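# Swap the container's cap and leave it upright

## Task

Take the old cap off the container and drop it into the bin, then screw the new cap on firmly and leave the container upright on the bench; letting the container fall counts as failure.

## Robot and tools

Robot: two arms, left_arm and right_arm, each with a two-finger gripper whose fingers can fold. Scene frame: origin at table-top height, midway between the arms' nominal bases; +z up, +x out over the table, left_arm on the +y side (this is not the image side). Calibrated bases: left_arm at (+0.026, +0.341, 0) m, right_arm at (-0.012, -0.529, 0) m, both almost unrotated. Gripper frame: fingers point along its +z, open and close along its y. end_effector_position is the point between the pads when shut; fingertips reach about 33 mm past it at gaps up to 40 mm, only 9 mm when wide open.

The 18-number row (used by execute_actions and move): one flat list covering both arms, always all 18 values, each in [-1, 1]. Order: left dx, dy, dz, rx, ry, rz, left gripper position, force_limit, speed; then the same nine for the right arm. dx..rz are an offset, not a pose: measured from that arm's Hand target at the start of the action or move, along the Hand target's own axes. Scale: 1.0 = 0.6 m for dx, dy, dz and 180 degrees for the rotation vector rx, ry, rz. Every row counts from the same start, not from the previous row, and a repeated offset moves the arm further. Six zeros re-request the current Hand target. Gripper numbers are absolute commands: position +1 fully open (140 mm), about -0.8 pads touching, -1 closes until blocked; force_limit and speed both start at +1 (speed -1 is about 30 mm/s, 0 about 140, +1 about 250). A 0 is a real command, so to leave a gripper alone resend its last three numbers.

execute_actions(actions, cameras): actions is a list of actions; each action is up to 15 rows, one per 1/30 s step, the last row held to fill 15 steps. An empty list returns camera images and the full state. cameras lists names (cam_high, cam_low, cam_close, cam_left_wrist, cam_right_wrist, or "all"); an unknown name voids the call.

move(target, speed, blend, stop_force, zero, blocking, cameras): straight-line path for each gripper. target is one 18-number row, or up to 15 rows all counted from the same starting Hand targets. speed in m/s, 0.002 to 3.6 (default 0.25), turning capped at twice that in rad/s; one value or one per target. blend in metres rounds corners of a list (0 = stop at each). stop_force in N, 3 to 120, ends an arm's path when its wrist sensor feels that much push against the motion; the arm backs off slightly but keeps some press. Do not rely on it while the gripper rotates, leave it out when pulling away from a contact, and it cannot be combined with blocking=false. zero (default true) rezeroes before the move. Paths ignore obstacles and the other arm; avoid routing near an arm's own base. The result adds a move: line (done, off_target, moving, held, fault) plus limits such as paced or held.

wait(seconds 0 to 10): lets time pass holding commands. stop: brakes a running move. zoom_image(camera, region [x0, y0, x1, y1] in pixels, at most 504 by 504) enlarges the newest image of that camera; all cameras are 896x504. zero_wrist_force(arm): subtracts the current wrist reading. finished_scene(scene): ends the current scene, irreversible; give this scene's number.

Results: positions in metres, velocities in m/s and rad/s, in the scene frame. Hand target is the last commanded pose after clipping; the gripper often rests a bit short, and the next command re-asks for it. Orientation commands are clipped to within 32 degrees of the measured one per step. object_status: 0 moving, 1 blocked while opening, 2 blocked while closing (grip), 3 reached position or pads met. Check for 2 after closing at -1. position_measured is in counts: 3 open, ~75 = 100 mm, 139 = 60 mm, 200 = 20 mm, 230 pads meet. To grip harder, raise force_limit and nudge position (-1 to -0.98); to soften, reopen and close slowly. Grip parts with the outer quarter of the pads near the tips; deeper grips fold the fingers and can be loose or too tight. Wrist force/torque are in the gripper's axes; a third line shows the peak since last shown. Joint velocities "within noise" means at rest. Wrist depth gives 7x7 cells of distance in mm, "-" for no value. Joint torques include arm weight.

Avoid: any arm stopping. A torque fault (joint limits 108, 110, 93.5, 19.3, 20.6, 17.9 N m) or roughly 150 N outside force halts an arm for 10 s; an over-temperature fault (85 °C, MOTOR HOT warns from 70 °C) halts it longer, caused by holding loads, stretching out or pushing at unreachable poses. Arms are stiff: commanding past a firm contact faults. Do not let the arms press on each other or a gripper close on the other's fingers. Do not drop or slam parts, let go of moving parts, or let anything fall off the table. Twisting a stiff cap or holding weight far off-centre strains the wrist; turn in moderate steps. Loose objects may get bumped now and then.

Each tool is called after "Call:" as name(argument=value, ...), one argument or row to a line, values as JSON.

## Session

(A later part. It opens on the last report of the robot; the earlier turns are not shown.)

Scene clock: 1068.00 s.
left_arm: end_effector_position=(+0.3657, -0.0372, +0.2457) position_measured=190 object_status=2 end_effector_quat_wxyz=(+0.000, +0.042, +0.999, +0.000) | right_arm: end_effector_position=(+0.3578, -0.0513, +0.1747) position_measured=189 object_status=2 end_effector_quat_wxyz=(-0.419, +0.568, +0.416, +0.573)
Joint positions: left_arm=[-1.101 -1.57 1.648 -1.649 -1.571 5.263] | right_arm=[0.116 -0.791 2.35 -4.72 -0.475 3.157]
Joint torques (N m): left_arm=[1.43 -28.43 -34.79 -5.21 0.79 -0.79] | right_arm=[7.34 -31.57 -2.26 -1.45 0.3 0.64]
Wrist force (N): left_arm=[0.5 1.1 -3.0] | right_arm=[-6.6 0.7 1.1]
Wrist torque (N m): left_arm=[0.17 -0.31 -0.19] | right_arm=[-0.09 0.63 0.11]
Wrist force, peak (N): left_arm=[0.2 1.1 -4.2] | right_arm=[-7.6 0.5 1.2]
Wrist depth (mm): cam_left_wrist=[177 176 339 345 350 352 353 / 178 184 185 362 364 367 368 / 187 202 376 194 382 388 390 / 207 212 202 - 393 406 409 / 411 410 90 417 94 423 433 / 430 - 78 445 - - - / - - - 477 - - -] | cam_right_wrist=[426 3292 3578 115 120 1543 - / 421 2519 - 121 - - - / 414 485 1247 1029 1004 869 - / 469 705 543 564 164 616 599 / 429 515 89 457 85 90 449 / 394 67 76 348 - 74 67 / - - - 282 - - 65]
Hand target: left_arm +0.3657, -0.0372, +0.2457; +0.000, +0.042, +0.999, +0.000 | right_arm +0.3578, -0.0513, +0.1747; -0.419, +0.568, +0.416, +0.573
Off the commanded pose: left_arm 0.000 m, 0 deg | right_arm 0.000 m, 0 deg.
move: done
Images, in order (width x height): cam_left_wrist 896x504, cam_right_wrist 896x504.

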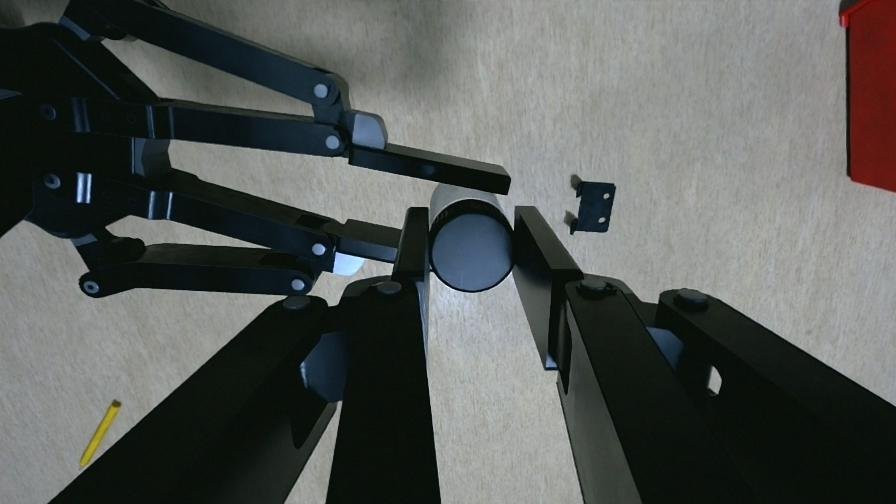

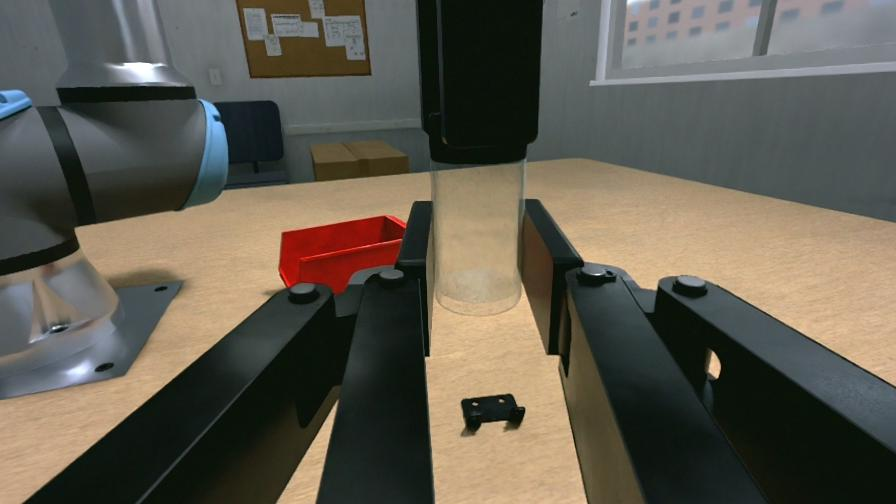

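Now tighten.

Call:
move(
  target=[0,0,0,0,0,0.0444,-1,1,1,0,0,0,0,0,0,-1,1,1],
  speed=0.15,
)

Scene clock: 1071.67 s.
left_arm: end_effector_position=(+0.3657, -0.0372, +0.2457) position_measured=190 object_status=2 end_effector_quat_wxyz=(+0.000, +0.112, +0.994, +0.000) | right_arm: end_effector_position=(+0.3578, -0.0513, +0.1747) position_measured=189 object_status=2 end_effector_quat_wxyz=(-0.419, +0.568, +0.416, +0.573)
Joint positions: left_arm=[-1.102 -1.57 1.648 -1.649 -1.571 5.403] | right_arm=[0.116 -0.791 2.35 -4.72 -0.475 3.157]
Joint torques (N m): left_arm=[11.16 -31.78 -27.79 -4.04 -1.53 1.43] | right_arm=[7.33 -28.96 -1.03 -1.43 0.28 0.58]
Wrist force (N): left_arm=[-1.7 -0.7 -2.7] | right_arm=[-4.8 -1.5 2.5]
Wrist torque (N m): left_arm=[0.28 -0.26 -1.21] | right_arm=[-1.15 0.59 0.06]
Wrist force, peak (N): left_arm=[0.4 1.9 -4.1] | right_arm=[-7.4 -0.6 1.3]
Wrist depth (mm): cam_left_wrist=[187 341 341 345 348 351 351 / 184 361 352 363 362 369 368 / 184 213 377 372 384 386 388 / 200 205 208 - 393 407 409 / 412 210 90 419 93 - 434 / 430 - 78 449 - - - / - - - 471 - - -] | cam_right_wrist=[429 3685 3741 116 - 1668 1247 / 416 461 3527 121 - - - / 416 486 1234 1046 1008 925 1253 / 437 711 593 566 163 617 596 / 429 513 89 457 85 90 450 / 393 67 76 349 - 74 67 / - - - 284 - - 65]
Hand target: left_arm +0.3657, -0.0372, +0.2457; +0.000, +0.112, +0.994, +0.000 | right_arm +0.3578, -0.0513, +0.1747; -0.419, +0.568, +0.416, +0.573
Off the commanded pose: left_arm 0.000 m, 0 deg | right_arm 0.000 m, 0 deg.
move: done

Call:
move(
  target=[0,0,0,0,0,0.04,-1,1,1,0,0,0,0,0,0,-1,1,1],
  speed=0.15,
)

Scene clock: 1076.77 s.
left_arm: end_effector_position=(+0.3657, -0.0372, +0.2457) position_measured=190 object_status=2 end_effector_quat_wxyz=(+0.000, +0.174, +0.985, +0.000) | right_arm: end_effector_position=(+0.3578, -0.0513, +0.1747) position_measured=189 object_status=2 end_effector_quat_wxyz=(-0.419, +0.568, +0.416, +0.573)
Joint positions: left_arm=[-1.101 -1.57 1.648 -1.649 -1.571 5.528] | right_arm=[0.116 -0.791 2.35 -4.72 -0.475 3.157]
Joint torques (N m): left_arm=[-5.18 -19 -20.67 0.17 -1.51 1.49] | right_arm=[8.49 -26.82 -0.44 -1.55 0.19 0.46]
Wrist force (N): left_arm=[-1.1 -0.1 -2.7] | right_arm=[-4.3 -0.9 2.1]
Wrist torque (N m): left_arm=[0.30 -0.33 -1.28] | right_arm=[-1.18 0.53 0.06]
Wrist force, peak (N): left_arm=[-1.8 -0.7 -3.2] | right_arm=[-5.9 -1.6 2.6]
Wrist depth (mm): cam_left_wrist=[341 342 344 347 346 349 350 / 190 349 357 361 365 366 374 / 190 203 193 368 381 385 387 / 197 205 223 164 395 407 406 / 219 407 90 416 93 - 435 / 432 - 78 460 - - - / - - - 475 - - -] | cam_right_wrist=[428 454 3631 117 - 1395 1253 / 423 462 - 122 - - - / 417 493 2185 1042 1083 942 1260 / 441 707 534 556 163 623 604 / 426 519 89 452 85 90 451 / 394 67 76 353 - 74 67 / - - - 283 - - 64]
Hand target: left_arm +0.3657, -0.0372, +0.2457; +0.000, +0.174, +0.985, +0.000 | right_arm +0.3578, -0.0513, +0.1747; -0.419, +0.568, +0.416, +0.573
Off the commanded pose: left_arm 0.000 m, 0 deg | right_arm 0.000 m, 0 deg.
move: done

Call:
move(
  target=[
    [0,0,0,0,0,-0.0115,-1,1,1,0,0,0,0,0,0,-1,1,1],
    [0,0,0,0,0,-0.0115,-1,1,1,0,0,0,0,0,0,0.1,-0.5,-0.6],
    [0,0,0,0,0,-0.0115,-1,1,1,0,0,-0.2167,0,0,0,0.1,-0.5,-0.6],
  ],
  speed=[0.1,0.1,0.2],
  cameras=["cam_right_wrist","cam_close"],
)

Scene clock: 1093.83 s.
left_arm: end_effector_position=(+0.3657, -0.0372, +0.2457) position_measured=190 object_status=2 end_effector_quat_wxyz=(+0.000, +0.156, +0.988, +0.000) | right_arm: end_effector_position=(+0.3183, -0.1752, +0.1736) position_measured=117 object_status=3 end_effector_quat_wxyz=(-0.418, +0.570, +0.417, +0.571)
Joint positions: left_arm=[-1.101 -1.57 1.648 -1.649 -1.571 5.492] | right_arm=[-0.393 -0.734 2.613 -4.961 0.034 3.082]
Joint torques (N m): left_arm=[-1.31 -17.77 -20.48 -4.59 1.05 -0.95] | right_arm=[-8.63 -46.75 -6.1 0.71 0.78 -1.17]
Wrist force (N): left_arm=[0.2 0.3 1.1] | right_arm=[-0.6 0.3 1.1]
Wrist torque (N m): left_arm=[0.19 -0.29 -0.17] | right_arm=[-0.12 0.44 0.07]
Wrist force, peak (N): left_arm=[-1.8 -2.1 -2.0] | right_arm=[-0.2 5.8 3.5]
Wrist depth (mm): cam_left_wrist=[340 342 342 345 347 350 352 / 349 354 360 362 366 370 371 / 375 375 377 379 383 388 384 / 389 395 393 165 393 404 407 / 220 229 90 421 94 417 432 / 432 - 78 450 - - - / - - - 472 - - -] | cam_right_wrist=[- 546 3631 234 - - - / 481 554 3527 246 - - 1356 / 494 589 1228 1187 1127 995 1435 / 518 628 133 657 147 640 633 / 510 89 103 460 431 90 84 / - - 336 351 346 - - / - - 285 285 284 - -]
Hand target: left_arm +0.3657, -0.0372, +0.2457; +0.000, +0.156, +0.988, +0.000 | right_arm +0.3183, -0.1752, +0.1736; -0.419, +0.568, +0.416, +0.573
Off the commanded pose: left_arm 0.000 m, 0 deg | right_arm 0.000 m, 0 deg.
move: done
Images, in order (width x height): cam_close 896x504, cam_right_wrist 896x504.

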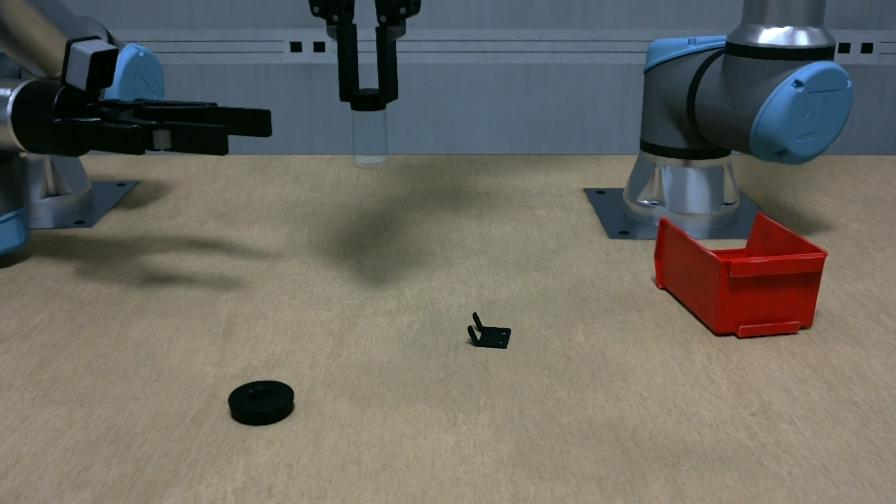

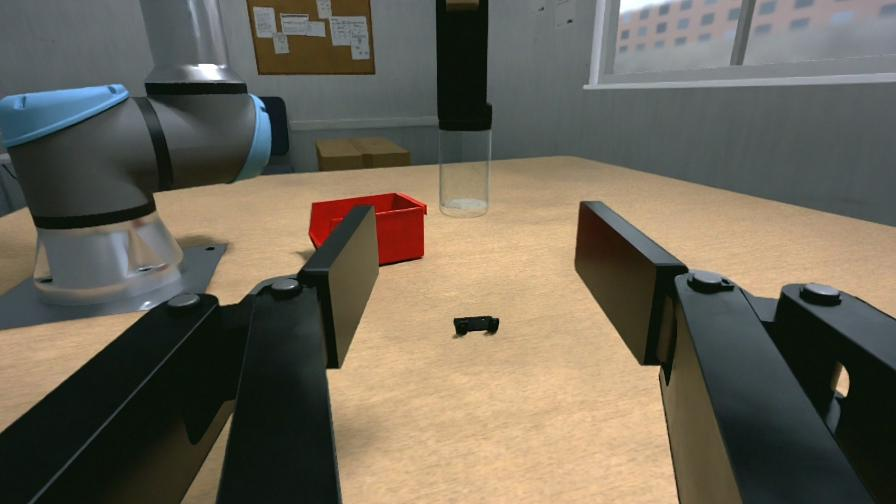

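Call:
move(
  target=[
    [-0.1035,0.0285,0,0,0,0,-1,1,1,0,0,0,0,0,0,0.1,-0.5,-0.6],
    [-0.1035,0.0285,0.2,0,0,0,-1,1,1,0,0,0,0,0,0,0.1,-0.5,-0.6],
  ],
  speed=[0.15,0.15],
  blend=[0.03,0],
)

Call:
move(
  target=[0,0,0.06,0,0,0,-1,1,1,0,0,0,0,0,0,0.1,-0.5,-0.6],
  speed=0.015,
  stop_force=4,
  cameras=["cam_close","cam_right_wrist","cam_left_wrist"],
)

Scene clock: 1107.67 s.
left_arm: end_effector_position=(+0.4301, -0.0400, +0.1256) position_measured=190 object_status=2 end_effector_quat_wxyz=(+0.000, +0.156, +0.988, +0.000) | right_arm: end_effector_position=(+0.3183, -0.1753, +0.1736) position_measured=117 object_status=3 end_effector_quat_wxyz=(-0.418, +0.570, +0.417, +0.572)
Joint positions: left_arm=[-0.996 -1.393 1.769 -1.947 -1.571 5.598] | right_arm=[-0.393 -0.734 2.613 -4.961 0.034 3.081]
Joint torques (N m): left_arm=[-11.28 -49.07 -33.87 -1.41 1.05 0.08] | right_arm=[-8.74 -46.05 -6.06 0.67 -1.17 -1.16]
Wrist force (N): left_arm=[-0.1 0.3 0.9] | right_arm=[-0.4 0.1 0.9]
Wrist torque (N m): left_arm=[0.19 -0.23 -0.23] | right_arm=[-0.17 0.42 0.07]
Wrist force, peak (N): left_arm=[3.6 -0.9 0.9] | right_arm=[-0.4 0.4 1.5]
Wrist depth (mm): cam_left_wrist=[231 232 232 233 235 237 238 / 241 243 244 245 247 248 249 / 252 254 255 257 257 259 260 / 265 265 265 - 265 274 274 / 279 278 90 281 90 - 289 / 292 - 78 297 - - - / - - - 320 - - -] | cam_right_wrist=[3858 551 3741 3798 226 - - / 476 560 2974 - 238 1714 1320 / 499 617 1234 1165 269 1132 - / 518 750 133 648 147 633 631 / 508 89 103 460 407 90 84 / - - 338 350 350 - - / - - 286 285 283 - -]
Hand target: left_arm +0.4301, -0.0400, +0.1257; +0.000, +0.156, +0.988, +0.000 | right_arm +0.3183, -0.1753, +0.1736; -0.418, +0.570, +0.417, +0.572
Off the commanded pose: left_arm 0.000 m, 0 deg | right_arm 0.000 m, 0 deg.
move: done

Scene clock: 1110.73 s.
left_arm: end_effector_position=(+0.4301, -0.0400, +0.0970) position_measured=190 object_status=2 end_effector_quat_wxyz=(+0.000, +0.156, +0.988, +0.000) | right_arm: end_effector_position=(+0.3183, -0.1753, +0.1736) position_measured=117 object_status=3 end_effector_quat_wxyz=(-0.418, +0.570, +0.417, +0.572)
Joint positions: left_arm=[-0.996 -1.365 1.815 -2.02 -1.571 5.598] | right_arm=[-0.393 -0.734 2.613 -4.961 0.034 3.081]
Joint torques (N m): left_arm=[-5.09 -46.63 -35.68 0.57 1.01 1.08] | right_arm=[-8.49 -46.04 -5.94 0.68 -1.14 -1.15]
Wrist force (N): left_arm=[-0.1 0.5 0.6] | right_arm=[-0.3 0.1 0.9]
Wrist torque (N m): left_arm=[0.28 -0.30 -0.24] | right_arm=[-0.16 0.36 0.06]
Wrist force, peak (N): left_arm=[5.1 3.5 -20.6] | right_arm=[-0.2 0.6 1.2]
Wrist depth (mm): cam_left_wrist=[205 206 206 208 208 209 210 / 214 216 216 216 218 219 221 / 224 224 226 228 228 230 231 / 235 236 237 - 236 241 243 / 247 246 90 251 94 - 256 / 257 - 78 266 - - - / - - - 283 - - -] | cam_right_wrist=[3165 541 3741 3578 242 1842 1299 / 484 560 3982 5253 237 1789 - / 494 605 1260 1187 248 1016 - / 529 625 133 657 148 640 635 / 511 89 103 461 307 90 84 / - - 339 351 351 - - / - - 287 284 283 - -]
Hand target: left_arm +0.4301, -0.0401, +0.0970; +0.000, +0.156, +0.988, +0.000 (not the last commanded pose) | right_arm +0.3183, -0.1753, +0.1736; -0.418, +0.570, +0.417, +0.572
Off the commanded pose: left_arm 0.007 m, 0 deg | right_arm 0.000 m, 0 deg.
move: contact (left_arm)
Images, in order (width x height): cam_close 896x504, cam_left_wrist 896x504, cam_right_wrist 896x504.

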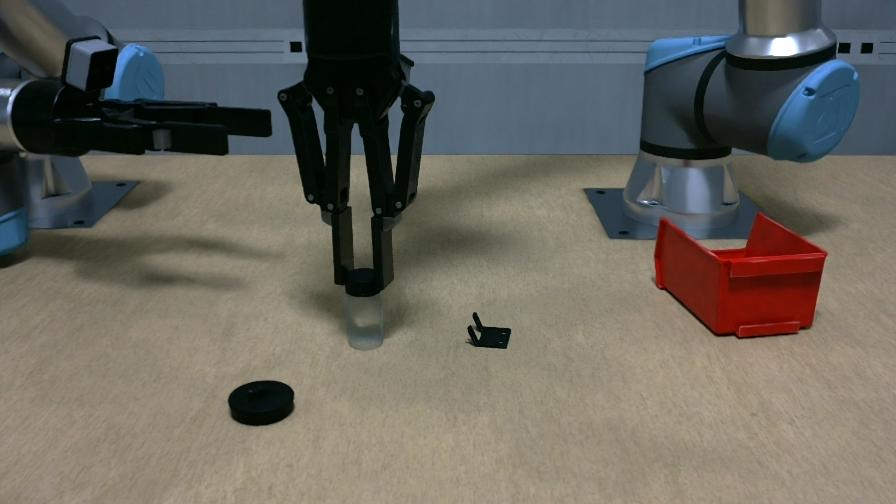

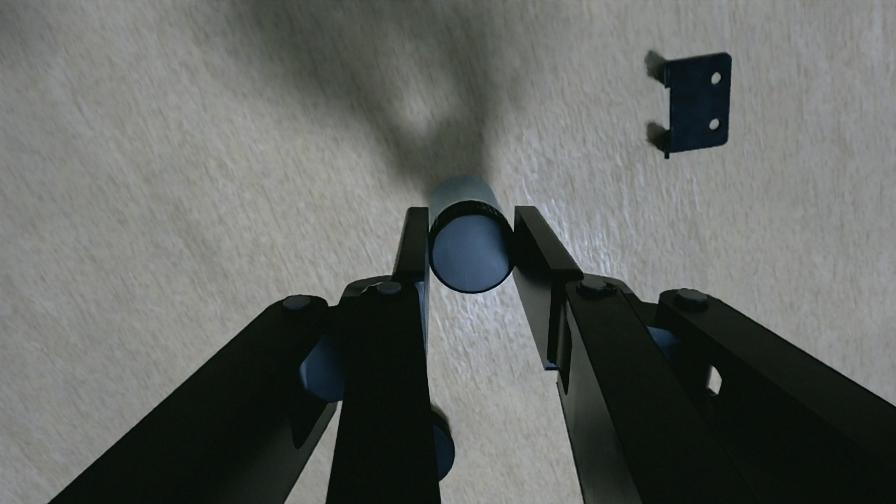

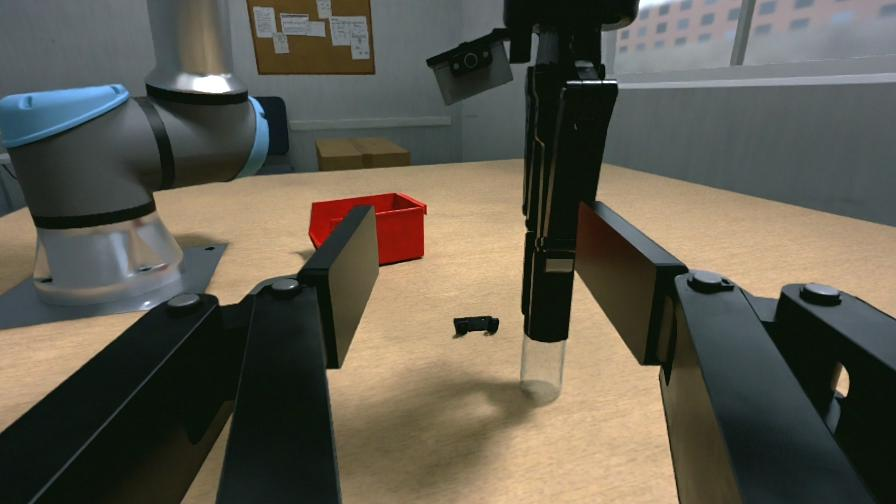

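Call:
move(
  target=[0,0,0.006,0,0,0,-1,1,1,0,0,0,0,0,0,0.1,-0.5,-0.6],
  speed=0.006,
  stop_force=4,
)

Scene clock: 1117.83 s.
left_arm: end_effector_position=(+0.4302, -0.0402, +0.0969) position_measured=190 object_status=2 end_effector_quat_wxyz=(+0.000, +0.156, +0.988, +0.000) | right_arm: end_effector_position=(+0.3183, -0.1753, +0.1736) position_measured=117 object_status=3 end_effector_quat_wxyz=(-0.418, +0.570, +0.417, +0.572)
Joint positions: left_arm=[-0.996 -1.365 1.815 -2.021 -1.571 5.598] | right_arm=[-0.393 -0.734 2.613 -4.961 0.034 3.081]
Joint torques (N m): left_arm=[-3.36 -42.57 -35.13 0.54 0.73 0.83] | right_arm=[-8.89 -45.86 -5.7 0.72 -1.19 -1.08]
Wrist force (N): left_arm=[1.3 0.7 -4.5] | right_arm=[-0.7 0.3 0.8]
Wrist torque (N m): left_arm=[0.21 -0.29 -0.25] | right_arm=[-0.13 0.46 0.06]
Wrist force, peak (N): left_arm=[3.4 2.8 -13.3] | right_arm=[-0.4 0.4 1.3]
Wrist depth (mm): cam_left_wrist=[204 205 207 208 208 209 212 / 214 215 216 218 219 220 220 / 225 225 226 227 229 229 232 / 235 236 238 165 235 242 243 / 247 247 90 249 94 - 256 / 257 - 78 266 - - - / - - - 282 - - -] | cam_right_wrist=[3336 547 3578 4047 238 1635 1515 / 481 560 2713 - 237 1751 1306 / 500 650 1216 1187 253 1143 - / 524 617 133 605 147 645 631 / 513 89 103 459 309 90 84 / - - 336 352 350 - - / - - 285 285 283 - -]
Hand target: left_arm +0.4302, -0.0402, +0.0969; +0.000, +0.156, +0.988, +0.000 (not the last commanded pose) | right_arm +0.3183, -0.1753, +0.1736; -0.418, +0.570, +0.417, +0.572
Off the commanded pose: left_arm 0.003 m, 0 deg | right_arm 0.000 m, 0 deg.
move: contact (left_arm)

Call:
move(
  target=[
    [0,0,0,0,0,0,0.0,-0.5,-0.9,0,0,0,0,0,0,0.1,-0.5,-0.6],
    [0,0,-0.2,0,0,0,0.0,-0.5,-0.9,0,0,0,0,0,0,0.1,-0.5,-0.6],
  ],
  speed=[0.1,0.15],
  cameras=["cam_close","cam_right_wrist","cam_left_wrist","cam_high"],
)

Scene clock: 1126.63 s.
left_arm: end_effector_position=(+0.4302, -0.0401, +0.2169) position_measured=129 object_status=3 end_effector_quat_wxyz=(+0.000, +0.156, +0.988, +0.000) | right_arm: end_effector_position=(+0.3183, -0.1753, +0.1736) position_measured=117 object_status=3 end_effector_quat_wxyz=(-0.418, +0.570, +0.417, +0.572)
Joint positions: left_arm=[-0.996 -1.449 1.593 -1.716 -1.571 5.598] | right_arm=[-0.393 -0.734 2.613 -4.961 0.034 3.081]
Joint torques (N m): left_arm=[-11.14 -18.36 -13.49 -4.67 -0.81 -0.81] | right_arm=[-8.99 -45.9 -5.32 0.66 -1.17 -0.92]
Wrist force (N): left_arm=[0.2 0.4 0.7] | right_arm=[-0.2 0.4 0.8]
Wrist torque (N m): left_arm=[0.20 -0.30 -0.25] | right_arm=[-0.12 0.36 0.06]
Wrist force, peak (N): left_arm=[1.4 0.6 -5.0] | right_arm=[-0.7 0.6 1.4]
Wrist depth (mm): cam_left_wrist=[313 316 318 320 320 322 326 / 327 330 332 333 336 338 339 / 342 346 349 348 351 355 356 / 362 364 161 367 158 373 373 / 375 94 106 389 384 97 390 / - - 412 409 411 - - / - - 432 438 436 - -] | cam_right_wrist=[- 559 2939 - 235 - 1117 / 478 565 3429 - 248 1624 - / 501 601 1247 1193 1008 968 - / 530 680 133 619 147 641 636 / 509 89 103 458 406 90 84 / - - 337 350 349 - - / - - 286 285 283 - -]
Hand target: left_arm +0.4301, -0.0401, +0.2169; +0.000, +0.156, +0.988, +0.000 | right_arm +0.3183, -0.1753, +0.1736; -0.418, +0.570, +0.417, +0.572
Off the commanded pose: left_arm 0.000 m, 0 deg | right_arm 0.000 m, 0 deg.
move: done
Images, in order (width x height): cam_high 896x504, cam_close 896x504, cam_left_wrist 896x504, cam_right_wrist 896x504.

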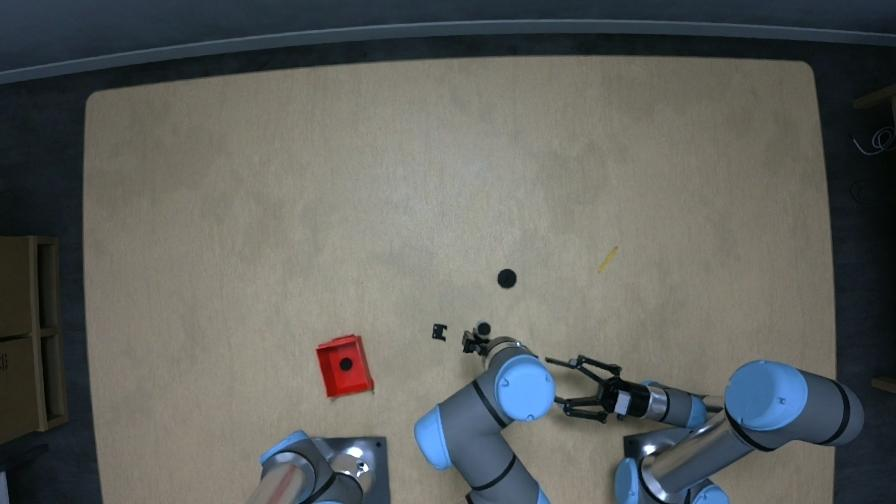

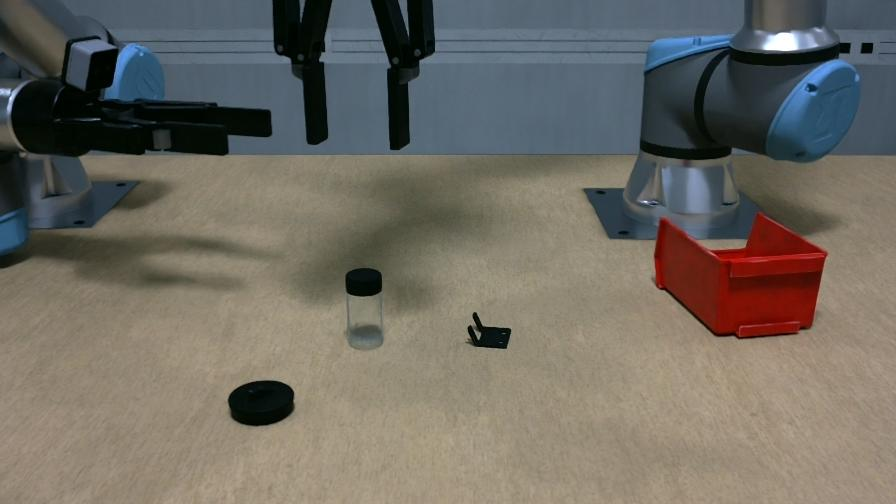

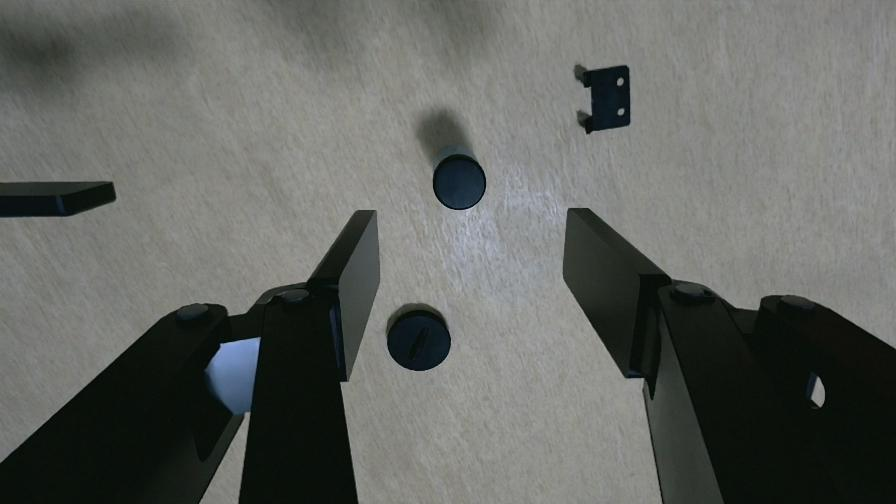

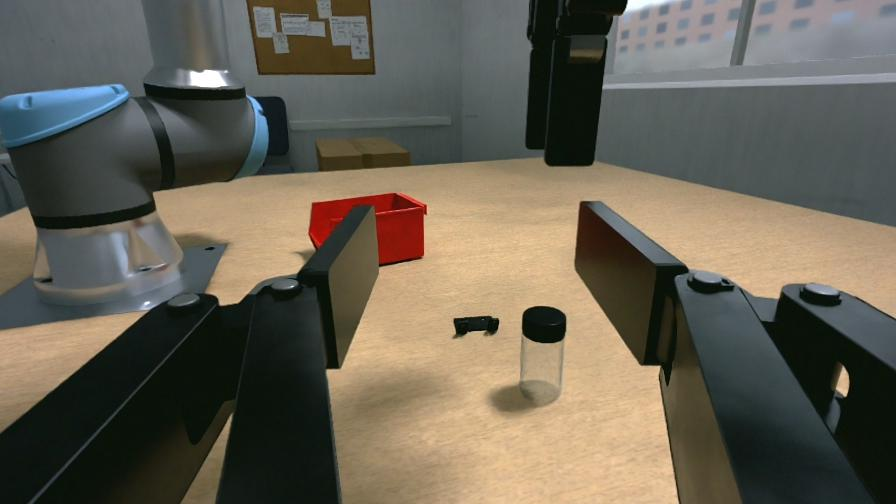

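Call:
finished_scene(
  scene=2,
)

The scene is finished: the task was done.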